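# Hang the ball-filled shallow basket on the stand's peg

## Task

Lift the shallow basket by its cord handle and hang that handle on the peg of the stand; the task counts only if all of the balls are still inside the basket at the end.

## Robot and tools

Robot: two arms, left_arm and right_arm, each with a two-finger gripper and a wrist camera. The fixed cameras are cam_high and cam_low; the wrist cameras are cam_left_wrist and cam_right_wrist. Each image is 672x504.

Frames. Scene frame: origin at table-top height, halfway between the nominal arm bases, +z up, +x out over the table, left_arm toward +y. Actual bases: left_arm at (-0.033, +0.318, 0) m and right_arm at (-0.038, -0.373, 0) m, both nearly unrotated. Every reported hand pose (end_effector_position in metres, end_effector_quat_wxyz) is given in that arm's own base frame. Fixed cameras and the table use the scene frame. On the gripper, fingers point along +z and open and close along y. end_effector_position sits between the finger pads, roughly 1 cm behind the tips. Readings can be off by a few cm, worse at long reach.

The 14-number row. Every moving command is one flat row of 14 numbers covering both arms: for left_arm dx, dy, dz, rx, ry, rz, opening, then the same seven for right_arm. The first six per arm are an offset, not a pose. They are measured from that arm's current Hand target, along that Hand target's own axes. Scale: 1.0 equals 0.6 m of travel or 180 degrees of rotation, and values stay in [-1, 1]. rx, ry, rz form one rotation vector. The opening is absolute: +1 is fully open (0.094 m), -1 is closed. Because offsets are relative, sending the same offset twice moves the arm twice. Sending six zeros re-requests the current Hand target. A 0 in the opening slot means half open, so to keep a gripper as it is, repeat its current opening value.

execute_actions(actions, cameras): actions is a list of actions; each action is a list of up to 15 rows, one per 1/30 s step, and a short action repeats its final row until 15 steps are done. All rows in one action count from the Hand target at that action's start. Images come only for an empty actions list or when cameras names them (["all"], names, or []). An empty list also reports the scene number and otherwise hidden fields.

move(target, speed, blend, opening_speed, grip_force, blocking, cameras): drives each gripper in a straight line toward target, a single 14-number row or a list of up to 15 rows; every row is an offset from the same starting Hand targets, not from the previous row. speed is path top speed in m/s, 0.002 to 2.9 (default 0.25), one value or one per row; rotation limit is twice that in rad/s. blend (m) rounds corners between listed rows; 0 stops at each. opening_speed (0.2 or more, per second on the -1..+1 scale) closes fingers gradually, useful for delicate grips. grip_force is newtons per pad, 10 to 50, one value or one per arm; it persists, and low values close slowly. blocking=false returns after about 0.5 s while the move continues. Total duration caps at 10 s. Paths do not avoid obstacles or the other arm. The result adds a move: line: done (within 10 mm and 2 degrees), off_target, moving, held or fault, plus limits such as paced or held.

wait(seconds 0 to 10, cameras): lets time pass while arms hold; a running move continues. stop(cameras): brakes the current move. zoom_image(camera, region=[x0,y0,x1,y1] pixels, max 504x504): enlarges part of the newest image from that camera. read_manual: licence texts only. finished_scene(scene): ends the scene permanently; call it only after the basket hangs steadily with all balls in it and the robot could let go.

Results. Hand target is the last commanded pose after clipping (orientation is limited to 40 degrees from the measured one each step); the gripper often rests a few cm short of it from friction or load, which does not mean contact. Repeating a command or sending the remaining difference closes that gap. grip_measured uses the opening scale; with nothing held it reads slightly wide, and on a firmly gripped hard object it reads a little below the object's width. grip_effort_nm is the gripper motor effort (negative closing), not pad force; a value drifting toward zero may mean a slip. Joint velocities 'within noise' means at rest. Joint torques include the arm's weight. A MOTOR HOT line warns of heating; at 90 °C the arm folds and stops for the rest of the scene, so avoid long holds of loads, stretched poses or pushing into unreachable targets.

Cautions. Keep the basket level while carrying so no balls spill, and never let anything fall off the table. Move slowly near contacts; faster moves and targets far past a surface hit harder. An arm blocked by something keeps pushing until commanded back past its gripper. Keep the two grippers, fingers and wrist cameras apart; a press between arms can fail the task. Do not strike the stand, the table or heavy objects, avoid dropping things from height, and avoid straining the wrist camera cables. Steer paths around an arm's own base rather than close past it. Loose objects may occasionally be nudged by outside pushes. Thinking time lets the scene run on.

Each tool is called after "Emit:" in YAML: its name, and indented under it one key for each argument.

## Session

Emit:
execute_actions:
  actions: []

Emit:
zoom_image:
  camera: "cam_high"
  region: [170, 50, 450, 270]

Scene clock: 0.00 s.
left_arm: end_effector_position=(+0.4004, +0.0285, +0.1141) grip_measured=+1.000 grip_effort_nm=n/a end_effector_quat_wxyz=(+0.606, -0.075, +0.790, +0.061) | right_arm: end_effector_position=(+0.3988, -0.0104, +0.0952) grip_measured=+1.000 grip_effort_nm=n/a end_effector_quat_wxyz=(+0.556, +0.042, +0.830, -0.031)
Joint positions: left_arm=[-0.027 1.541 0.364 0.91 -0.213 -0.053 0.094] | right_arm=[0.028 1.51 0.408 0.709 0.125 0.046 0.094]
Joint velocities: within noise
Joint torques (N m): no reading
Heat: left arm: 38 °C; right arm: 31 °C.
Hand target: left_arm +0.4035, +0.0289, +0.1242; +0.618, -0.077, +0.780, +0.060 | right_arm +0.4022, -0.0106, +0.1038; +0.566, +0.043, +0.823, -0.031
Tool commands: left_gripper/opening=+1.0 right_gripper/opening=+1.0

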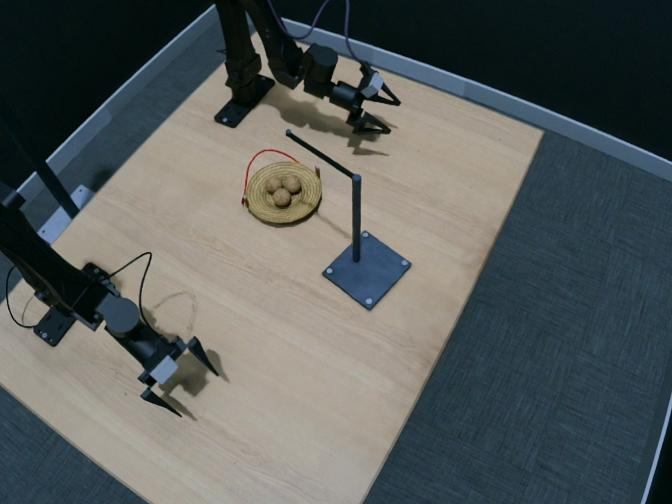

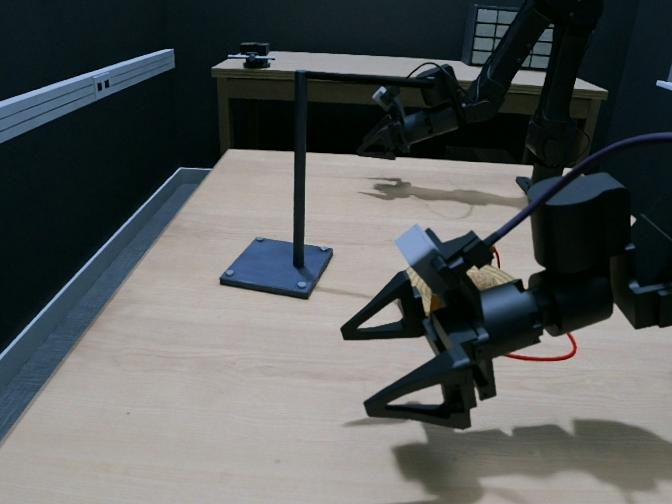

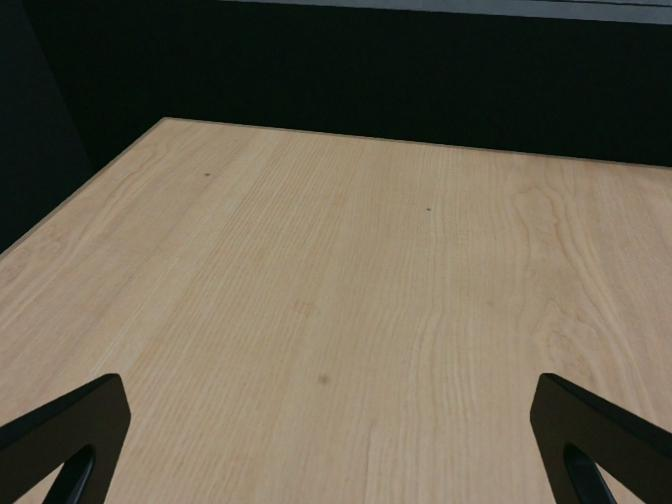

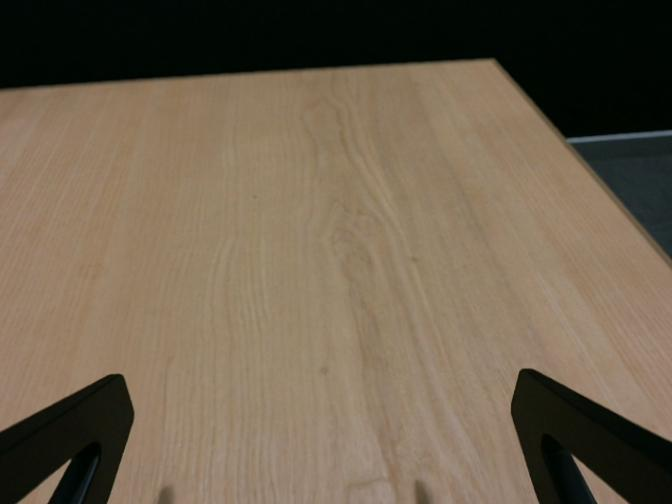

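Scaled by 1.800.

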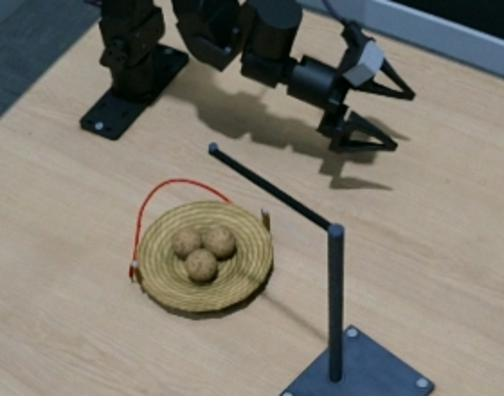

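Emit:
move:
  target:
    - [-0.074,0.07,-0.384,0.23,0.07,0.3,1,0,0,0,0,0,0,1]
    - [-0.058,-0.263,-0.449,0.457,0.141,0.604,0.3,0,0,0,0,0,0,1]
  blend: 0.05
  cameras: ["cam_high","cam_low","cam_left_wrist"]

Scene clock: 29.63 s.
left_arm: end_effector_position=(+0.1844, -0.1745, +0.2135) grip_measured=+0.301 grip_effort_nm=-0.07 end_effector_quat_wxyz=(+0.079, +0.875, +0.476, +0.025) | right_arm: end_effector_position=(+0.3988, -0.0104, +0.0952) grip_measured=+1.000 grip_effort_nm=-0.01 end_effector_quat_wxyz=(+0.556, +0.042, +0.830, -0.031)
Joint positions: left_arm=[-0.76 1.396 1.487 -1.496 0.002 1.384 0.061] | right_arm=[0.028 1.51 0.408 0.709 0.125 0.046 0.094]
Joint torques (N m): left_arm=[-0.38 -3.21 8.42 0.25 -0.03 0.08] | right_arm=[-0.08 -6.63 6.82 1.57 0.04 -0.05]
Heat: left arm: 40 °C; right arm: 35 °C.
Hand target: left_arm +0.1848, -0.1753, +0.2202; +0.083, +0.878, +0.471, +0.028 | right_arm +0.4022, -0.0106, +0.1038; +0.566, +0.043, +0.823, -0.031
Off the commanded pose: left_arm 0.007 m, 1 deg | right_arm 0.009 m, 1 deg.
move: done
Images, in order (width x height): cam_high 672x504, cam_low 672x504, cam_left_wrist 672x504.

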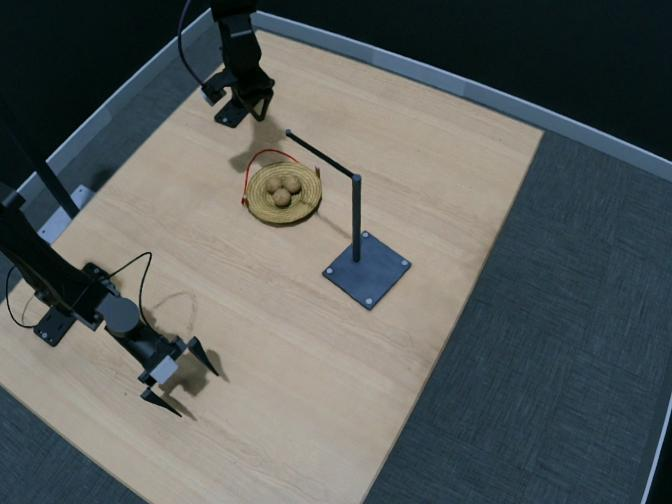

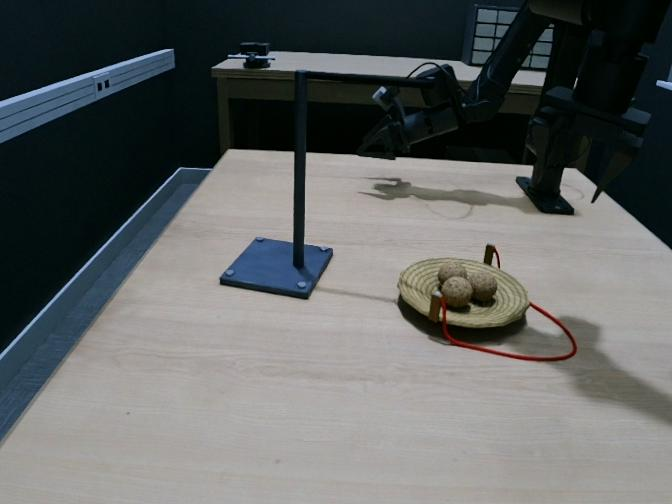

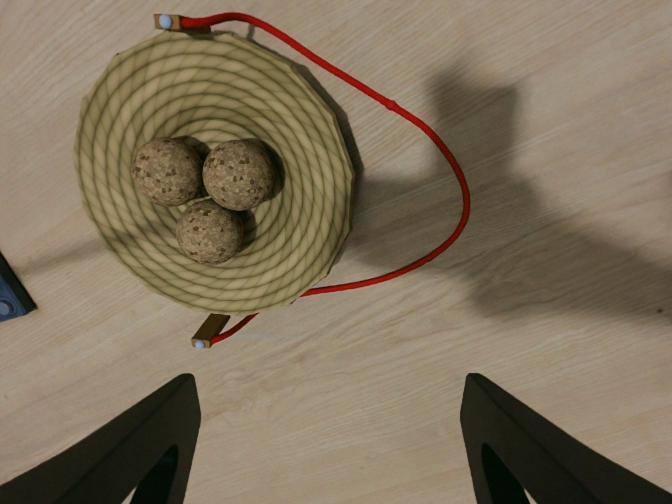

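Emit:
move:
  target: [0.032,-0.1125,0.233,0.056,0,0,0.3,0,0,0,0,0,0,1]
  speed: 0.12
  cameras: ["cam_low","cam_left_wrist"]

Scene clock: 41.93 s.
left_arm: end_effector_position=(+0.1574, -0.1366, +0.0706) grip_measured=+0.301 grip_effort_nm=-0.07 end_effector_quat_wxyz=(-0.003, +0.880, +0.474, -0.008) | right_arm: end_effector_position=(+0.3988, -0.0104, +0.0952) grip_measured=+1.000 grip_effort_nm=-0.01 end_effector_quat_wxyz=(+0.556, +0.042, +0.830, -0.031)
Joint positions: left_arm=[-0.709 1.362 0.9 -1.119 0.012 1.445 0.061] | right_arm=[0.028 1.51 0.408 0.709 0.125 0.046 0.094]
Joint torques (N m): left_arm=[0.53 -3.29 5.44 0.22 0.19 0.1] | right_arm=[0.14 -6.43 6.83 1.61 0.04 0.03]
Heat: left arm: 40 °C; right arm: 36 °C.
Hand target: left_arm +0.1578, -0.1393, +0.0704; +0.006, +0.882, +0.472, -0.013 | right_arm +0.4022, -0.0106, +0.1038; +0.566, +0.043, +0.823, -0.031
Off the commanded pose: left_arm 0.003 m, 1 deg | right_arm 0.009 m, 1 deg.
move: done
Images, in order (width x height): cam_low 672x504, cam_left_wrist 672x504.

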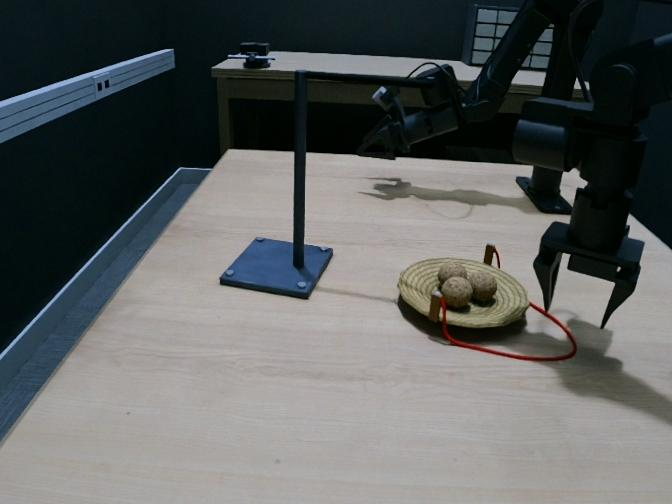

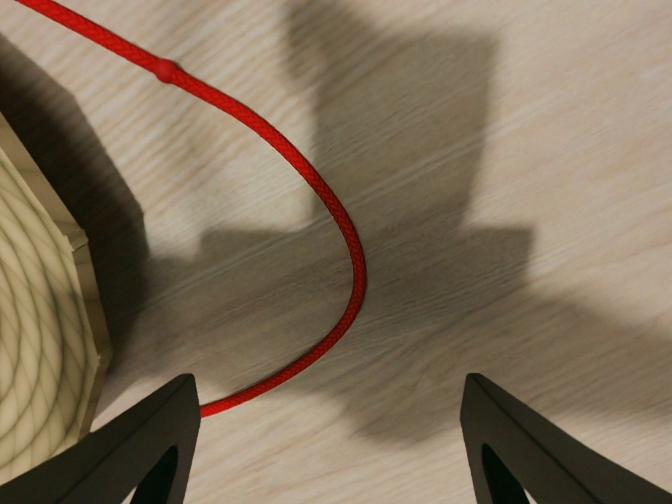

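Emit:
move:
  target: [0,-0.006,0.09,0,0,0,0.3,0,0,0,0,0,0,1]
  speed: 0.06
  cameras: ["cam_low","cam_left_wrist"]

Emit:
zoom_image:
  camera: "cam_low"
  region: [472, 240, 672, 400]

Scene clock: 47.43 s.
left_arm: end_effector_position=(+0.1520, -0.1321, +0.0240) grip_measured=+0.301 grip_effort_nm=-0.04 end_effector_quat_wxyz=(-0.007, +0.880, +0.474, -0.009) | right_arm: end_effector_position=(+0.3988, -0.0104, +0.0952) grip_measured=+1.000 grip_effort_nm=-0.01 end_effector_quat_wxyz=(+0.556, +0.042, +0.830, -0.031)
Joint positions: left_arm=[-0.709 1.406 0.739 -0.923 0.013 1.445 0.061] | right_arm=[0.028 1.51 0.408 0.709 0.125 0.046 0.094]
Joint torques (N m): left_arm=[-0.35 -2.04 3.78 0.63 0.19 0.02] | right_arm=[0.18 -6.37 6.89 1.63 0.04 0]
Heat: left arm: 39 °C; right arm: 36 °C.
Hand target: left_arm +0.1539, -0.1385, +0.0165; +0.006, +0.882, +0.472, -0.013 | right_arm +0.4022, -0.0106, +0.1038; +0.566, +0.043, +0.823, -0.031
Off the commanded pose: left_arm 0.010 m, 2 deg | right_arm 0.009 m, 1 deg.
move: done
Images, in order (width x height): cam_low 672x504, cam_left_wrist 672x504.

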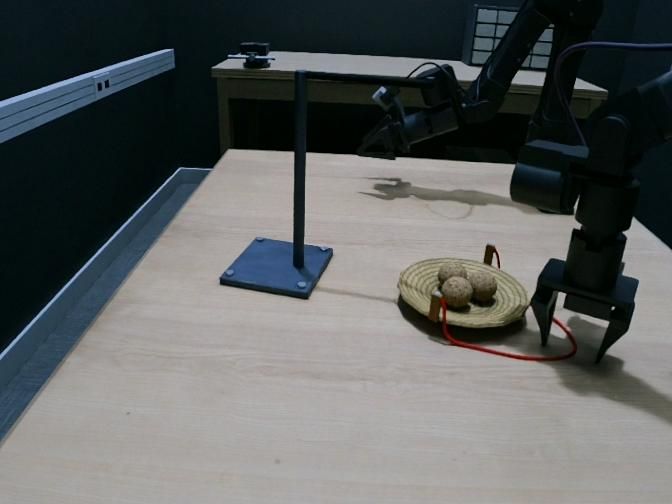

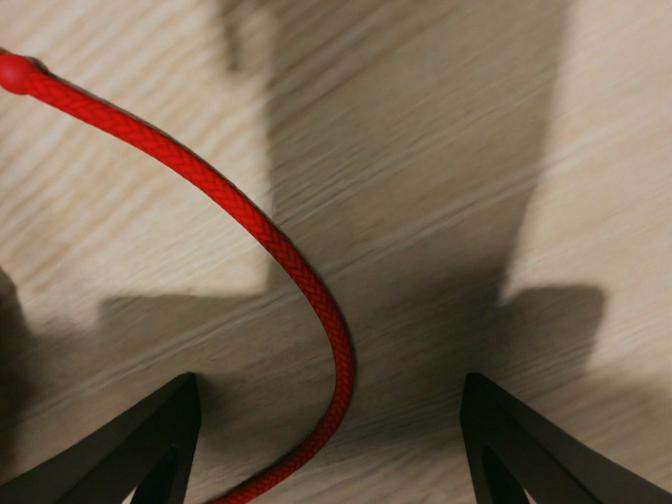

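Scaled by 2.520.

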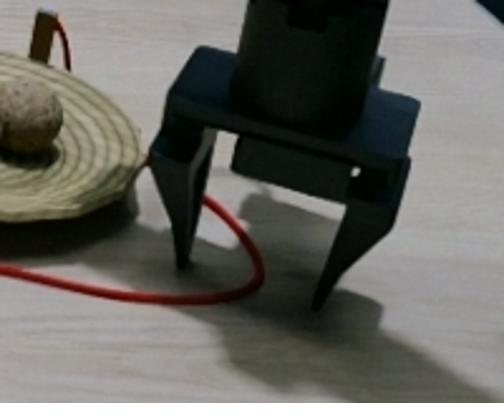

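Emit:
move:
  target: [0,0,0.006,0,0,0,0.3,0,0,0,0,0,0,1]
  speed: 0.04

Emit:
move:
  target: [0,0,0,0,0,0,-1,0,0,0,0,0,0,1]
  opening_speed: 1
  cameras: ["cam_low","cam_left_wrist"]

Emit:
move:
  target: [0,0,-0.06,0,0,0,-1,0,0,0,0,0,0,1]
  speed: 0.05
  cameras: ["cam_low","cam_left_wrist"]

Scene clock: 51.17 s.
left_arm: end_effector_position=(+0.1520, -0.1321, +0.0239) grip_measured=+0.301 grip_effort_nm=-0.04 end_effector_quat_wxyz=(-0.007, +0.880, +0.474, -0.009) | right_arm: end_effector_position=(+0.3988, -0.0104, +0.0952) grip_measured=+1.000 grip_effort_nm=-0.01 end_effector_quat_wxyz=(+0.556, +0.042, +0.830, -0.031)
Joint positions: left_arm=[-0.709 1.406 0.738 -0.921 0.013 1.445 0.061] | right_arm=[0.028 1.51 0.408 0.709 0.125 0.046 0.094]
Joint torques (N m): left_arm=[-0.36 -1.65 3 0.77 0.19 0] | right_arm=[0.02 -6.31 6.72 1.65 0.03 -0.04]
Heat: left arm: 39 °C; right arm: 36 °C.
Hand target: left_arm +0.1538, -0.1386, +0.0128; +0.006, +0.882, +0.472, -0.013 | right_arm +0.4022, -0.0106, +0.1038; +0.566, +0.043, +0.823, -0.031
Off the commanded pose: left_arm 0.013 m, 2 deg | right_arm 0.009 m, 1 deg.
move: off_target (left_arm)

Scene clock: 52.67 s.
left_arm: end_effector_position=(+0.1606, -0.1391, +0.0229) grip_measured=-0.973 grip_effort_nm=-0.93 end_effector_quat_wxyz=(+0.015, +0.880, +0.474, +0.000) | right_arm: end_effector_position=(+0.3988, -0.0104, +0.0952) grip_measured=+1.000 grip_effort_nm=-0.01 end_effector_quat_wxyz=(+0.556, +0.042, +0.830, -0.031)
Joint positions: left_arm=[-0.709 1.406 0.734 -0.871 0.011 1.445 0.001] | right_arm=[0.028 1.51 0.408 0.709 0.125 0.046 0.094]
Joint torques (N m): left_arm=[-0.36 -1.59 3.41 0.38 0.21 0.01] | right_arm=[0.13 -6.56 6.91 1.61 0.06 0.03]
Heat: left arm: 39 °C; right arm: 36 °C.
Hand target: left_arm +0.1538, -0.1386, +0.0129; +0.006, +0.882, +0.472, -0.013 | right_arm +0.4022, -0.0106, +0.1038; +0.566, +0.043, +0.823, -0.031
Off the commanded pose: left_arm 0.012 m, 2 deg | right_arm 0.009 m, 1 deg.
move: off_target (left_arm)
Images, in order (width x height): cam_low 672x504, cam_left_wrist 672x504.

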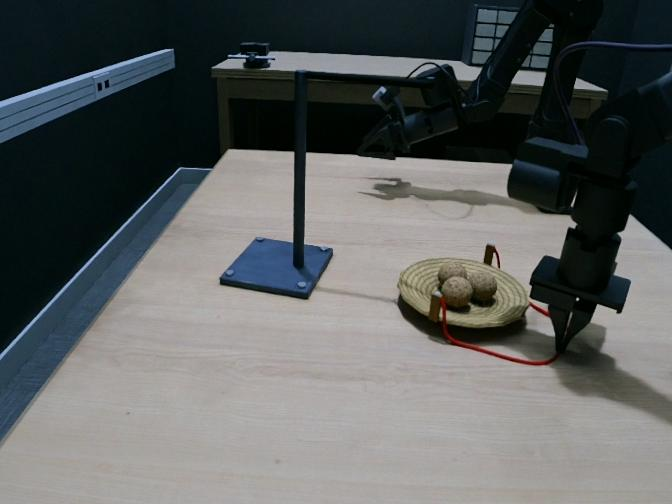

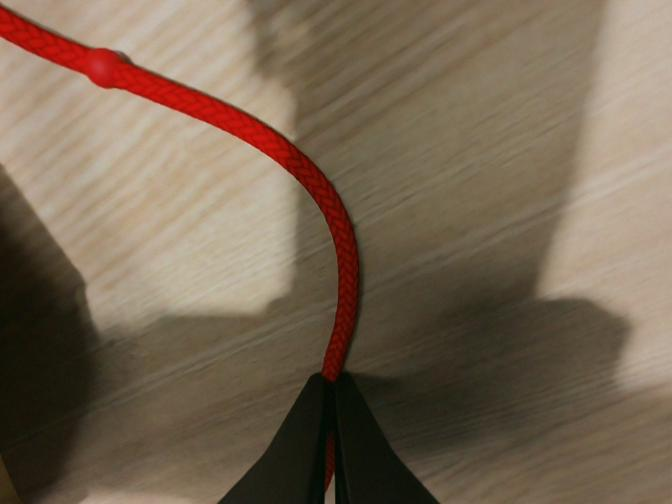

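Scene clock: 54.03 s.
left_arm: end_effector_position=(+0.1521, -0.1320, +0.0386) grip_measured=-0.979 grip_effort_nm=-1.03 end_effector_quat_wxyz=(-0.011, +0.880, +0.474, -0.011) | right_arm: end_effector_position=(+0.3988, -0.0104, +0.0952) grip_measured=+1.000 grip_effort_nm=-0.01 end_effector_quat_wxyz=(+0.556, +0.042, +0.830, -0.031)
Joint positions: left_arm=[-0.709 1.391 0.789 -0.997 0.012 1.445 0.001] | right_arm=[0.028 1.51 0.408 0.709 0.125 0.046 0.094]
Joint torques (N m): left_arm=[0.08 -4.75 7.82 -0.11 0.2 0.06] | right_arm=[0.06 -6.53 6.82 1.59 0.04 0]
Heat: left arm: 39 °C; right arm: 36 °C.
Hand target: left_arm +0.1544, -0.1379, +0.0489; +0.006, +0.882, +0.472, -0.013 | right_arm +0.4022, -0.0106, +0.1038; +0.566, +0.043, +0.823, -0.031
Off the commanded pose: left_arm 0.012 m, 2 deg | right_arm 0.009 m, 1 deg.
move: off_target (left_arm)
Images, in order (width x height): cam_low 672x504, cam_left_wrist 672x504.

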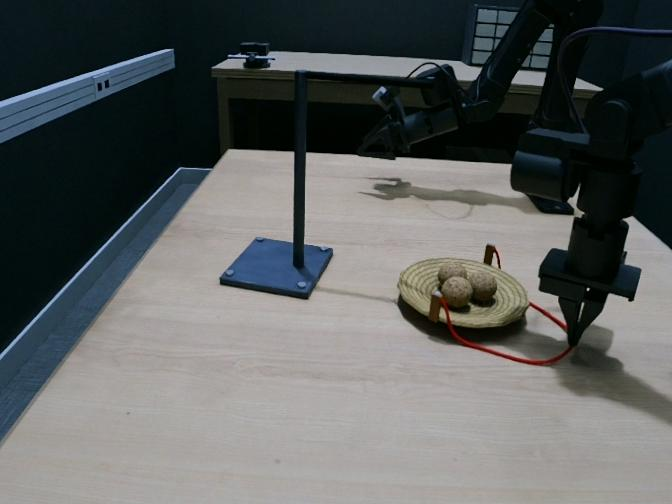

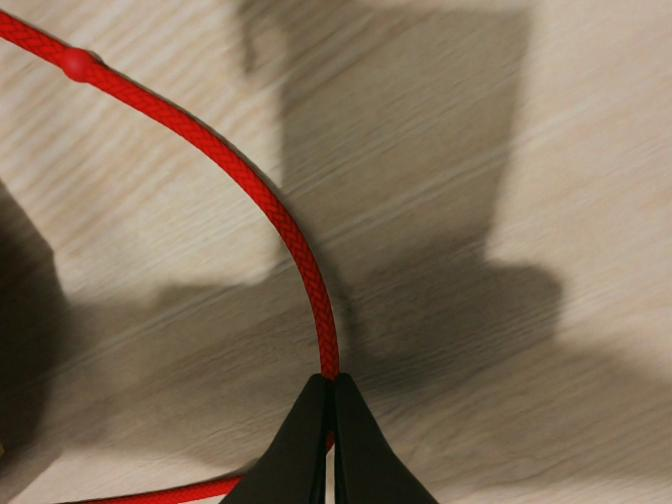

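Emit:
move:
  target:
    - [-0.004,0.075,-0.118,0,0,0,-1,0,0,0,0,0,0,1]
    - [-0.011,0.17,-0.267,-0.083,0,0,-1,0,0,0,0,0,0,1]
  speed: 0.06
  blend: 0.02
  cameras: ["cam_high","cam_low","cam_left_wrist"]

Scene clock: 65.93 s.
left_arm: end_effector_position=(+0.2359, -0.1963, +0.2041) grip_measured=-0.979 grip_effort_nm=-1.02 end_effector_quat_wxyz=(+0.120, +0.873, +0.470, +0.046) | right_arm: end_effector_position=(+0.3988, -0.0104, +0.0952) grip_measured=+1.000 grip_effort_nm=-0.01 end_effector_quat_wxyz=(+0.556, +0.042, +0.830, -0.031)
Joint positions: left_arm=[-0.694 1.493 1.512 -1.332 0.005 1.459 0.001] | right_arm=[0.028 1.51 0.408 0.709 0.125 0.046 0.094]
Joint torques (N m): left_arm=[0.32 -3.71 8.68 0.41 -0.02 0.05] | right_arm=[0.1 -6.53 6.91 1.59 0.01 0.02]
Heat: left arm: 40 °C; right arm: 37 °C.
Hand target: left_arm +0.2385, -0.1963, +0.2089; +0.120, +0.873, +0.469, +0.048 | right_arm +0.4022, -0.0106, +0.1038; +0.566, +0.043, +0.823, -0.031
Off the commanded pose: left_arm 0.006 m, 0 deg | right_arm 0.009 m, 1 deg.
move: done
Images, in order (width x height): cam_high 672x504, cam_low 672x504, cam_left_wrist 672x504.

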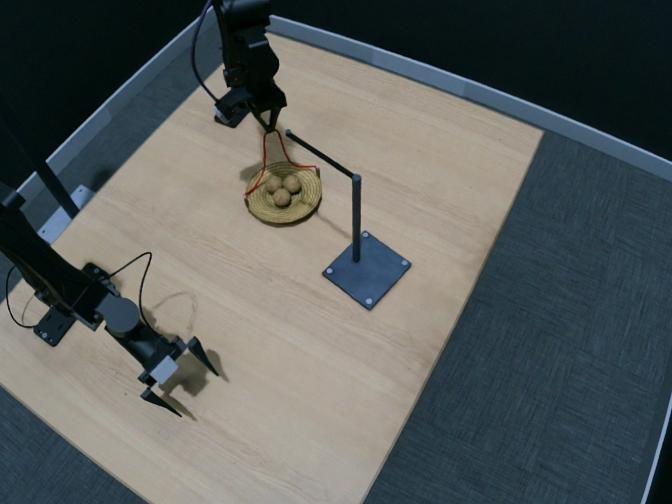

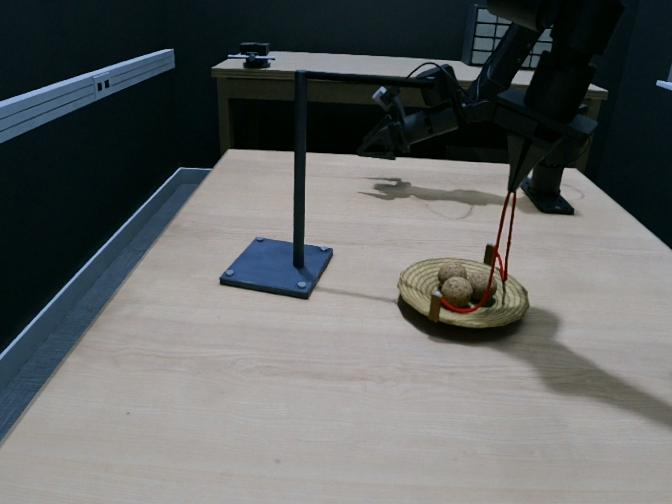

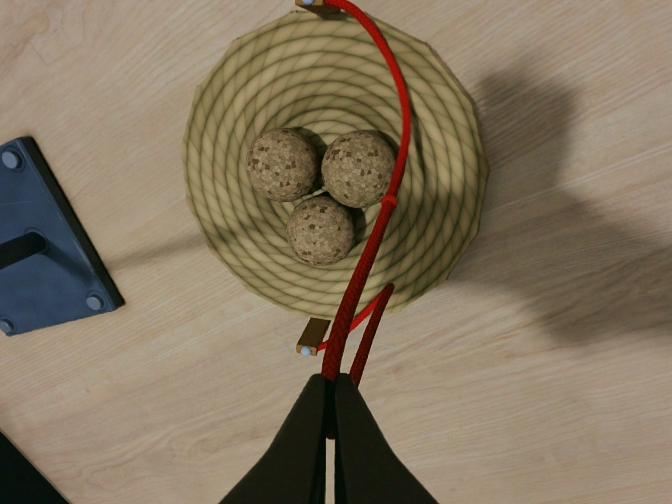

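Emit:
move:
  target:
    - [-0.027,0.067,-0.087,-0.02,0,0,-1,0,0,0,0,0,0,1]
    - [-0.03,0.086,-0.159,-0.06,0,0,-1,0,0,0,0,0,0,1]
  speed: 0.04
  blend: 0.01
  cameras: ["cam_high","cam_low","cam_left_wrist"]

Scene clock: 80.73 s.
left_arm: end_effector_position=(+0.2521, -0.2225, +0.3007) grip_measured=-0.979 grip_effort_nm=-1.03 end_effector_quat_wxyz=(+0.183, +0.863, +0.464, +0.083) | right_arm: end_effector_position=(+0.3988, -0.0104, +0.0952) grip_measured=+1.000 grip_effort_nm=-0.01 end_effector_quat_wxyz=(+0.556, +0.042, +0.830, -0.031)
Joint positions: left_arm=[-0.746 1.625 2.015 -1.558 -0.038 1.416 0.001] | right_arm=[0.028 1.51 0.408 0.709 0.125 0.046 0.094]
Joint torques (N m): left_arm=[-0.55 -5.82 8.35 0.78 -0.08 -0.07] | right_arm=[-0.05 -6.48 7.01 1.58 0.02 0.03]
Heat: left arm: 40 °C; right arm: 37 °C.
Hand target: left_arm +0.2514, -0.2230, +0.3148; +0.202, +0.858, +0.463, +0.092 | right_arm +0.4022, -0.0106, +0.1038; +0.566, +0.043, +0.823, -0.031
Off the commanded pose: left_arm 0.014 m, 2 deg | right_arm 0.009 m, 1 deg.
joint sent to its limit (left arm) — joint 4 (wrist pitch), lower limit. The joint targets still meet the commanded pose.
move: off_target (left_arm)
Images, in order (width x height): cam_high 672x504, cam_low 672x504, cam_left_wrist 672x504.

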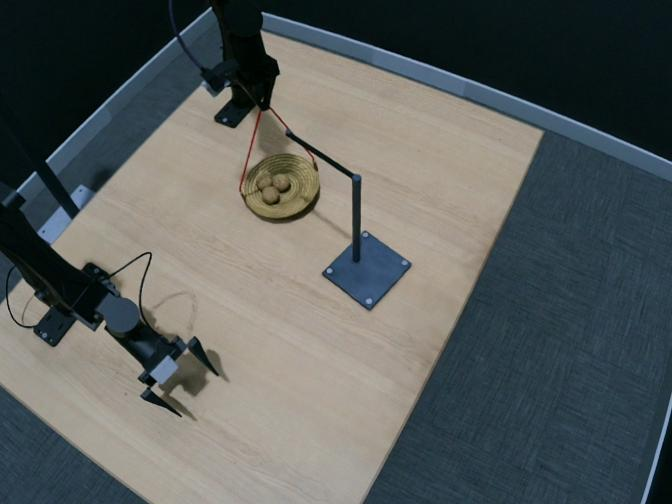

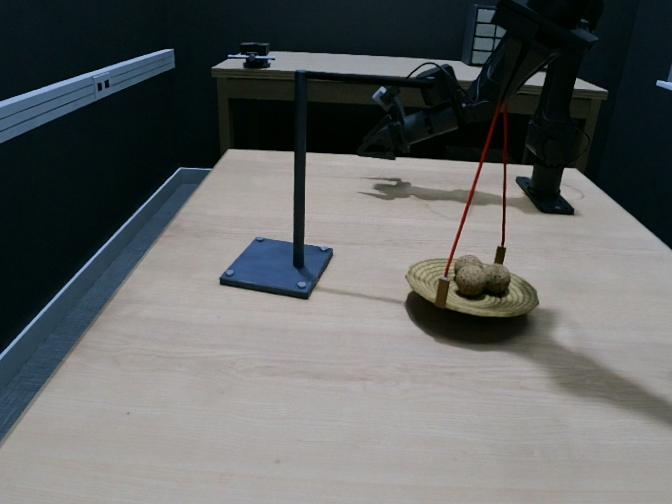

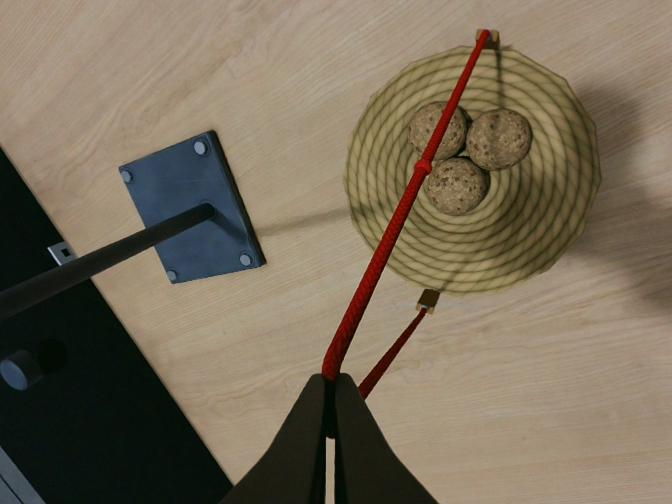

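Emit:
move:
  target:
    - [-0.0015,0.022,-0.045,0,0,0,-1,0,0,0,0,0,0,1]
    - [-0.057,0.065,-0.124,-0.034,0.057,-0.12,-1,0,0,0,0,0,0,1]
  speed: 0.04
  blend: 0.01
  cameras: ["cam_high","cam_low","cam_left_wrist"]

Emit:
zoom_image:
  camera: "cam_high"
  region: [200, 40, 400, 240]

Emit:
zoom_image:
  camera: "cam_low"
  region: [280, 0, 560, 280]

Scene clock: 97.30 s.
left_arm: end_effector_position=(+0.2345, -0.2517, +0.3862) grip_measured=-0.979 grip_effort_nm=-1.03 end_effector_quat_wxyz=(+0.321, +0.729, +0.586, +0.150) | right_arm: end_effector_position=(+0.3988, -0.0104, +0.0952) grip_measured=+1.000 grip_effort_nm=-0.01 end_effector_quat_wxyz=(+0.556, +0.042, +0.830, -0.031)
Joint positions: left_arm=[-1.006 1.625 2.269 -1.569 -0.352 0.901 0.001] | right_arm=[0.028 1.51 0.408 0.709 0.125 0.046 0.094]
Joint torques (N m): left_arm=[-0.54 -4.48 7.5 1.19 -0.42 -0.08] | right_arm=[0.21 -6.27 6.82 1.62 0.02 0.01]
Heat: left arm: 40 °C; right arm: 38 °C.
Hand target: left_arm +0.2363, -0.2511, +0.3998; +0.219, +0.733, +0.626, +0.153 | right_arm +0.4022, -0.0106, +0.1038; +0.566, +0.043, +0.823, -0.031
Off the commanded pose: left_arm 0.014 m, 13 deg | right_arm 0.009 m, 1 deg.
joint read past its limit (left arm) — joint 4 (wrist pitch), lower limit.
joint sent to its limit (left arm) — joint 4 (wrist pitch), lower limit. The joint targets are off in orientation, not in position.
move: off_target (left_arm)
Images, in order (width x height): cam_high 672x504, cam_low 672x504, cam_left_wrist 672x504.

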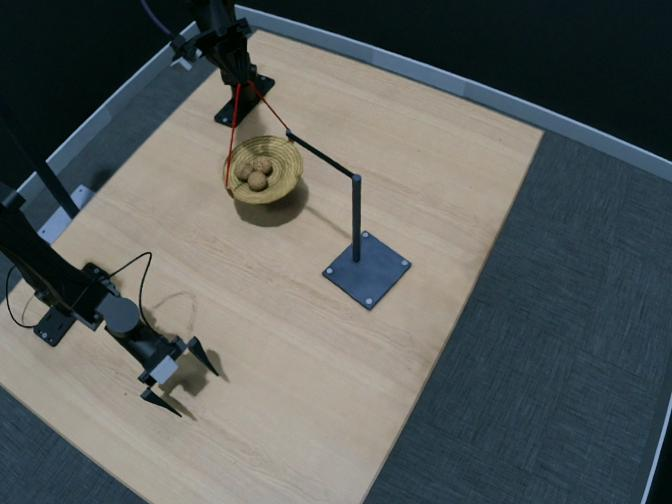

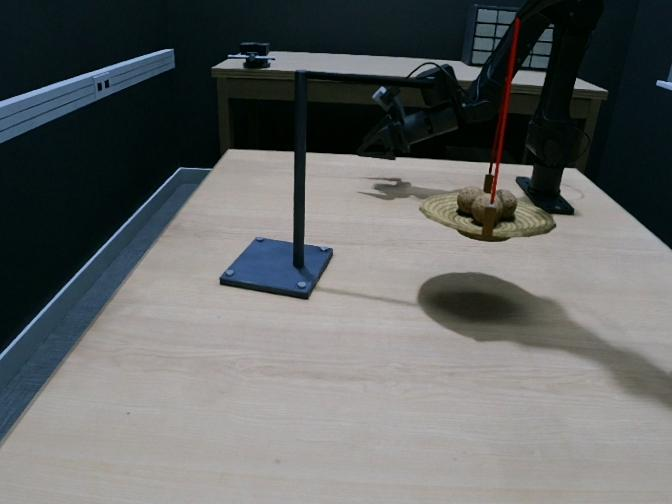

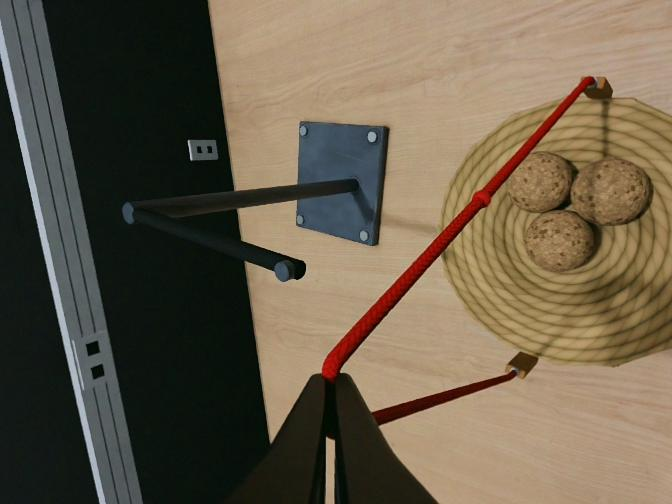

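Scaled by 2.520.

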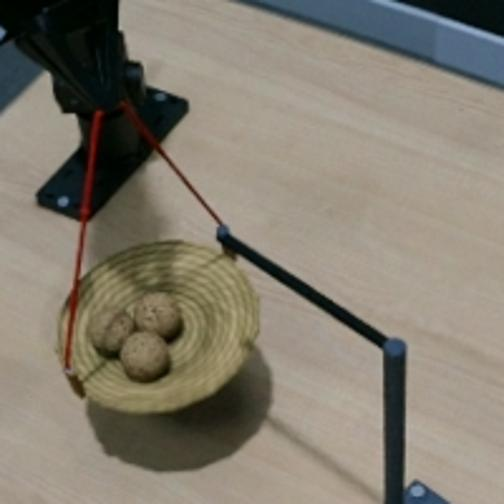

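Scaled by 1.800.

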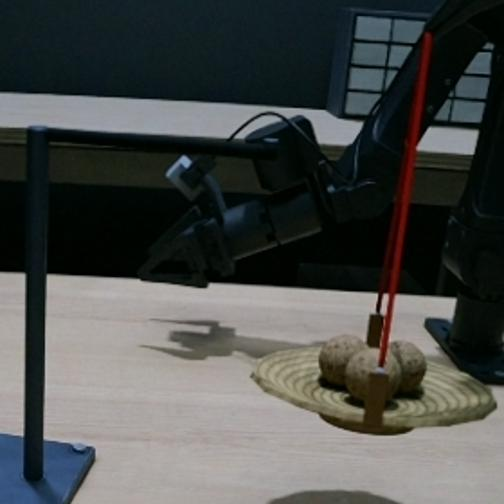

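Emit:
move:
  target: [0.014,0.105,0.101,0,0,0,-1,0,0,0,0,0,0,1]
  speed: 0.04
  cameras: ["cam_high","cam_low","cam_left_wrist"]

Emit:
zoom_image:
  camera: "cam_high"
  region: [200, 40, 400, 240]

Emit:
zoom_image:
  camera: "cam_low"
  region: [280, 0, 560, 280]

Scene clock: 113.83 s.
left_arm: end_effector_position=(+0.3179, -0.2572, +0.3687) grip_measured=-0.979 grip_effort_nm=-1.02 end_effector_quat_wxyz=(+0.292, +0.724, +0.601, +0.169) | right_arm: end_effector_position=(+0.3988, -0.0104, +0.0952) grip_measured=+1.000 grip_effort_nm=-0.01 end_effector_quat_wxyz=(+0.556, +0.042, +0.830, -0.031)
Joint positions: left_arm=[-0.805 1.878 2.516 -1.572 -0.28 1.043 0.001] | right_arm=[0.028 1.51 0.408 0.709 0.125 0.046 0.094]
Joint torques (N m): left_arm=[0.43 -6.01 7.71 1.21 -0.14 0.06] | right_arm=[0.12 -6.57 6.97 1.61 0.02 -0.02]
Heat: left arm: 40 °C; right arm: 38 °C.
Hand target: left_arm +0.3215, -0.2581, +0.3796; +0.219, +0.733, +0.626, +0.153 | right_arm +0.4022, -0.0106, +0.1038; +0.566, +0.043, +0.823, -0.031
Off the commanded pose: left_arm 0.012 m, 9 deg | right_arm 0.009 m, 1 deg.
joint read past its limit (left arm) — joint 4 (wrist pitch), lower limit.
joint sent to its limit (left arm) — joint 4 (wrist pitch), lower limit. The joint targets are off in orientation, not in position.
move: off_target (left_arm)
Images, in order (width x height): cam_high 672x504, cam_low 672x504, cam_left_wrist 672x504.

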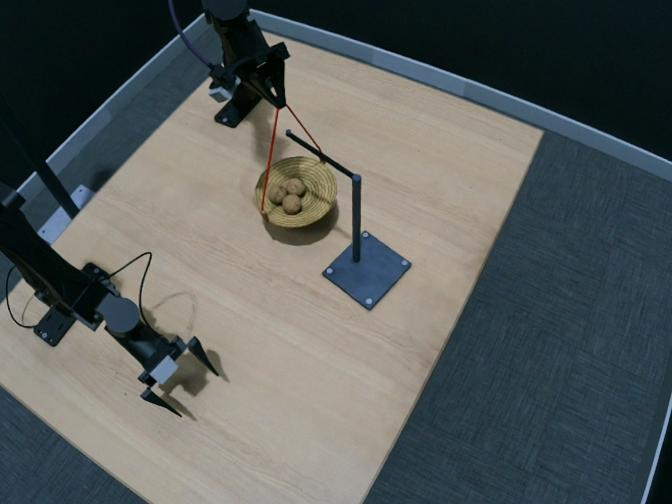

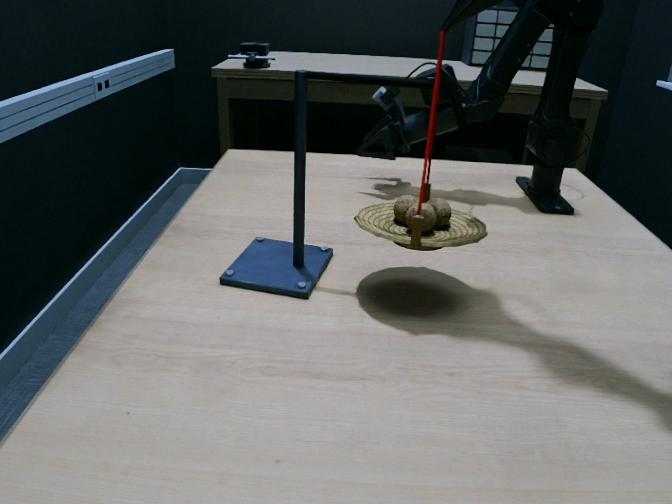

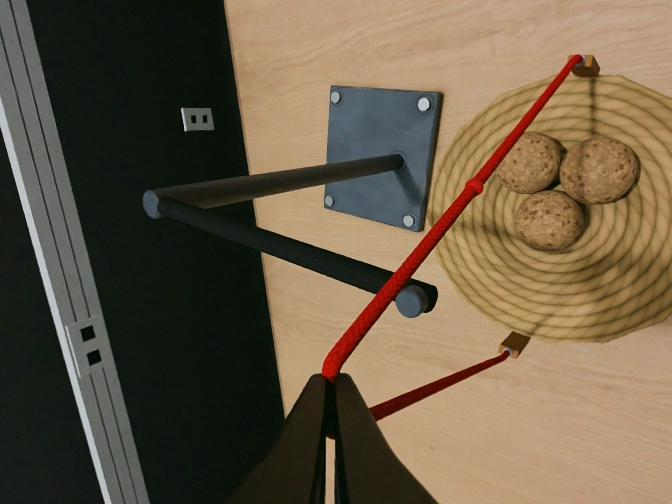

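Scaled by 2.520.

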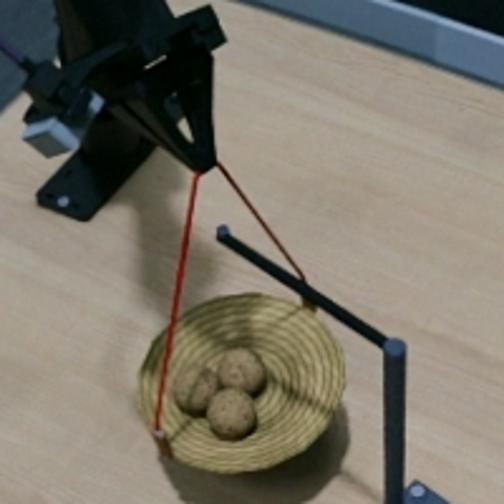

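Scaled by 1.800.

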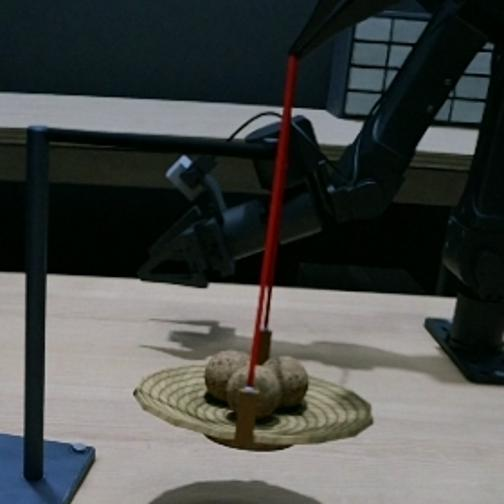

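Emit:
move:
  target: [-0.005,0.093,0.056,0,0,0,-1,0,0,0,0,0,0,1]
  speed: 0.03
  cameras: ["cam_high","cam_low","cam_left_wrist"]

Emit:
zoom_image:
  camera: "cam_high"
  region: [200, 40, 400, 240]

Emit:
zoom_image:
  camera: "cam_low"
  region: [280, 0, 560, 280]

Scene clock: 125.03 s.
left_arm: end_effector_position=(+0.3787, -0.2695, +0.3668) grip_measured=-0.979 grip_effort_nm=-1.02 end_effector_quat_wxyz=(+0.318, +0.717, +0.593, +0.184) | right_arm: end_effector_position=(+0.3988, -0.0104, +0.0952) grip_measured=+1.000 grip_effort_nm=-0.01 end_effector_quat_wxyz=(+0.556, +0.042, +0.830, -0.031)
Joint positions: left_arm=[-0.714 2.116 2.837 -1.573 -0.242 1.137 0.001] | right_arm=[0.028 1.51 0.408 0.709 0.125 0.046 0.094]
Joint torques (N m): left_arm=[0.49 -7.32 7.2 1.51 -0.1 0.05] | right_arm=[0.02 -6.42 6.74 1.64 0.03 -0.03]
Heat: left arm: 40 °C; right arm: 38 °C.
Hand target: left_arm +0.3852, -0.2723, +0.3794; +0.219, +0.733, +0.626, +0.153 | right_arm +0.4022, -0.0106, +0.1038; +0.566, +0.043, +0.823, -0.031
Off the commanded pose: left_arm 0.015 m, 13 deg | right_arm 0.009 m, 1 deg.
elbow stopped short (left arm): the move would have taken joint 3 (elbow) straighter than the controller allows.
joint read past its limit (left arm) — joint 4 (wrist pitch), lower limit.
move: off_target (left_arm)
Images, in order (width x height): cam_high 672x504, cam_low 672x504, cam_left_wrist 672x504.

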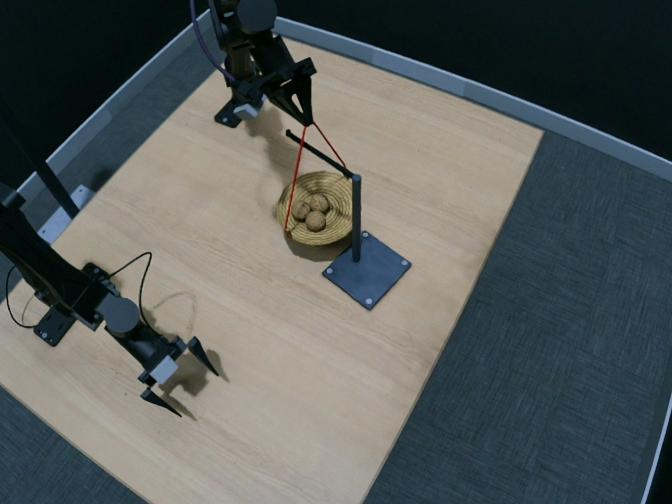

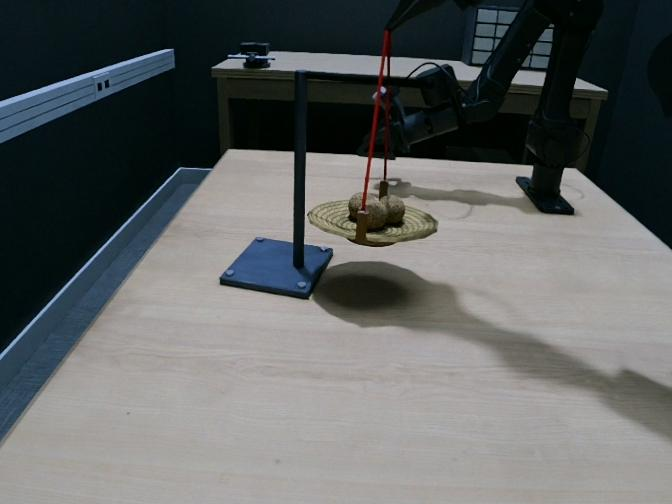

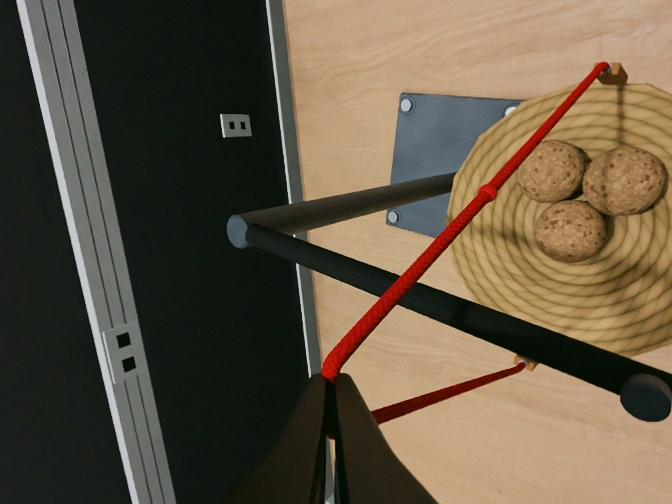

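Scaled by 2.520.

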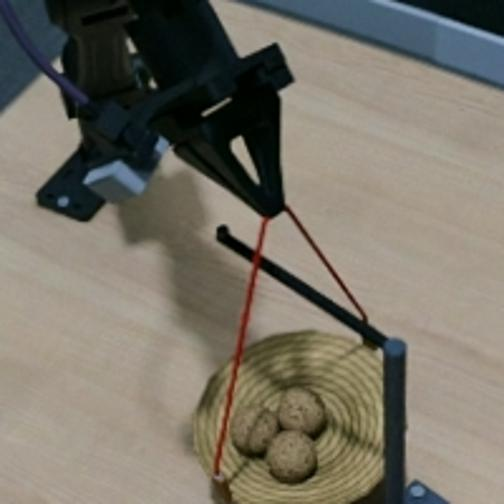

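Scaled by 1.800.

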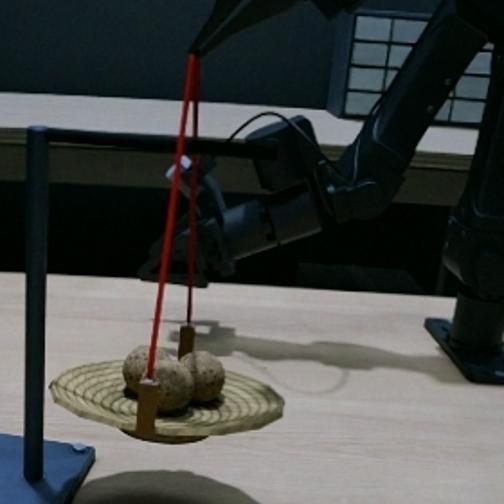

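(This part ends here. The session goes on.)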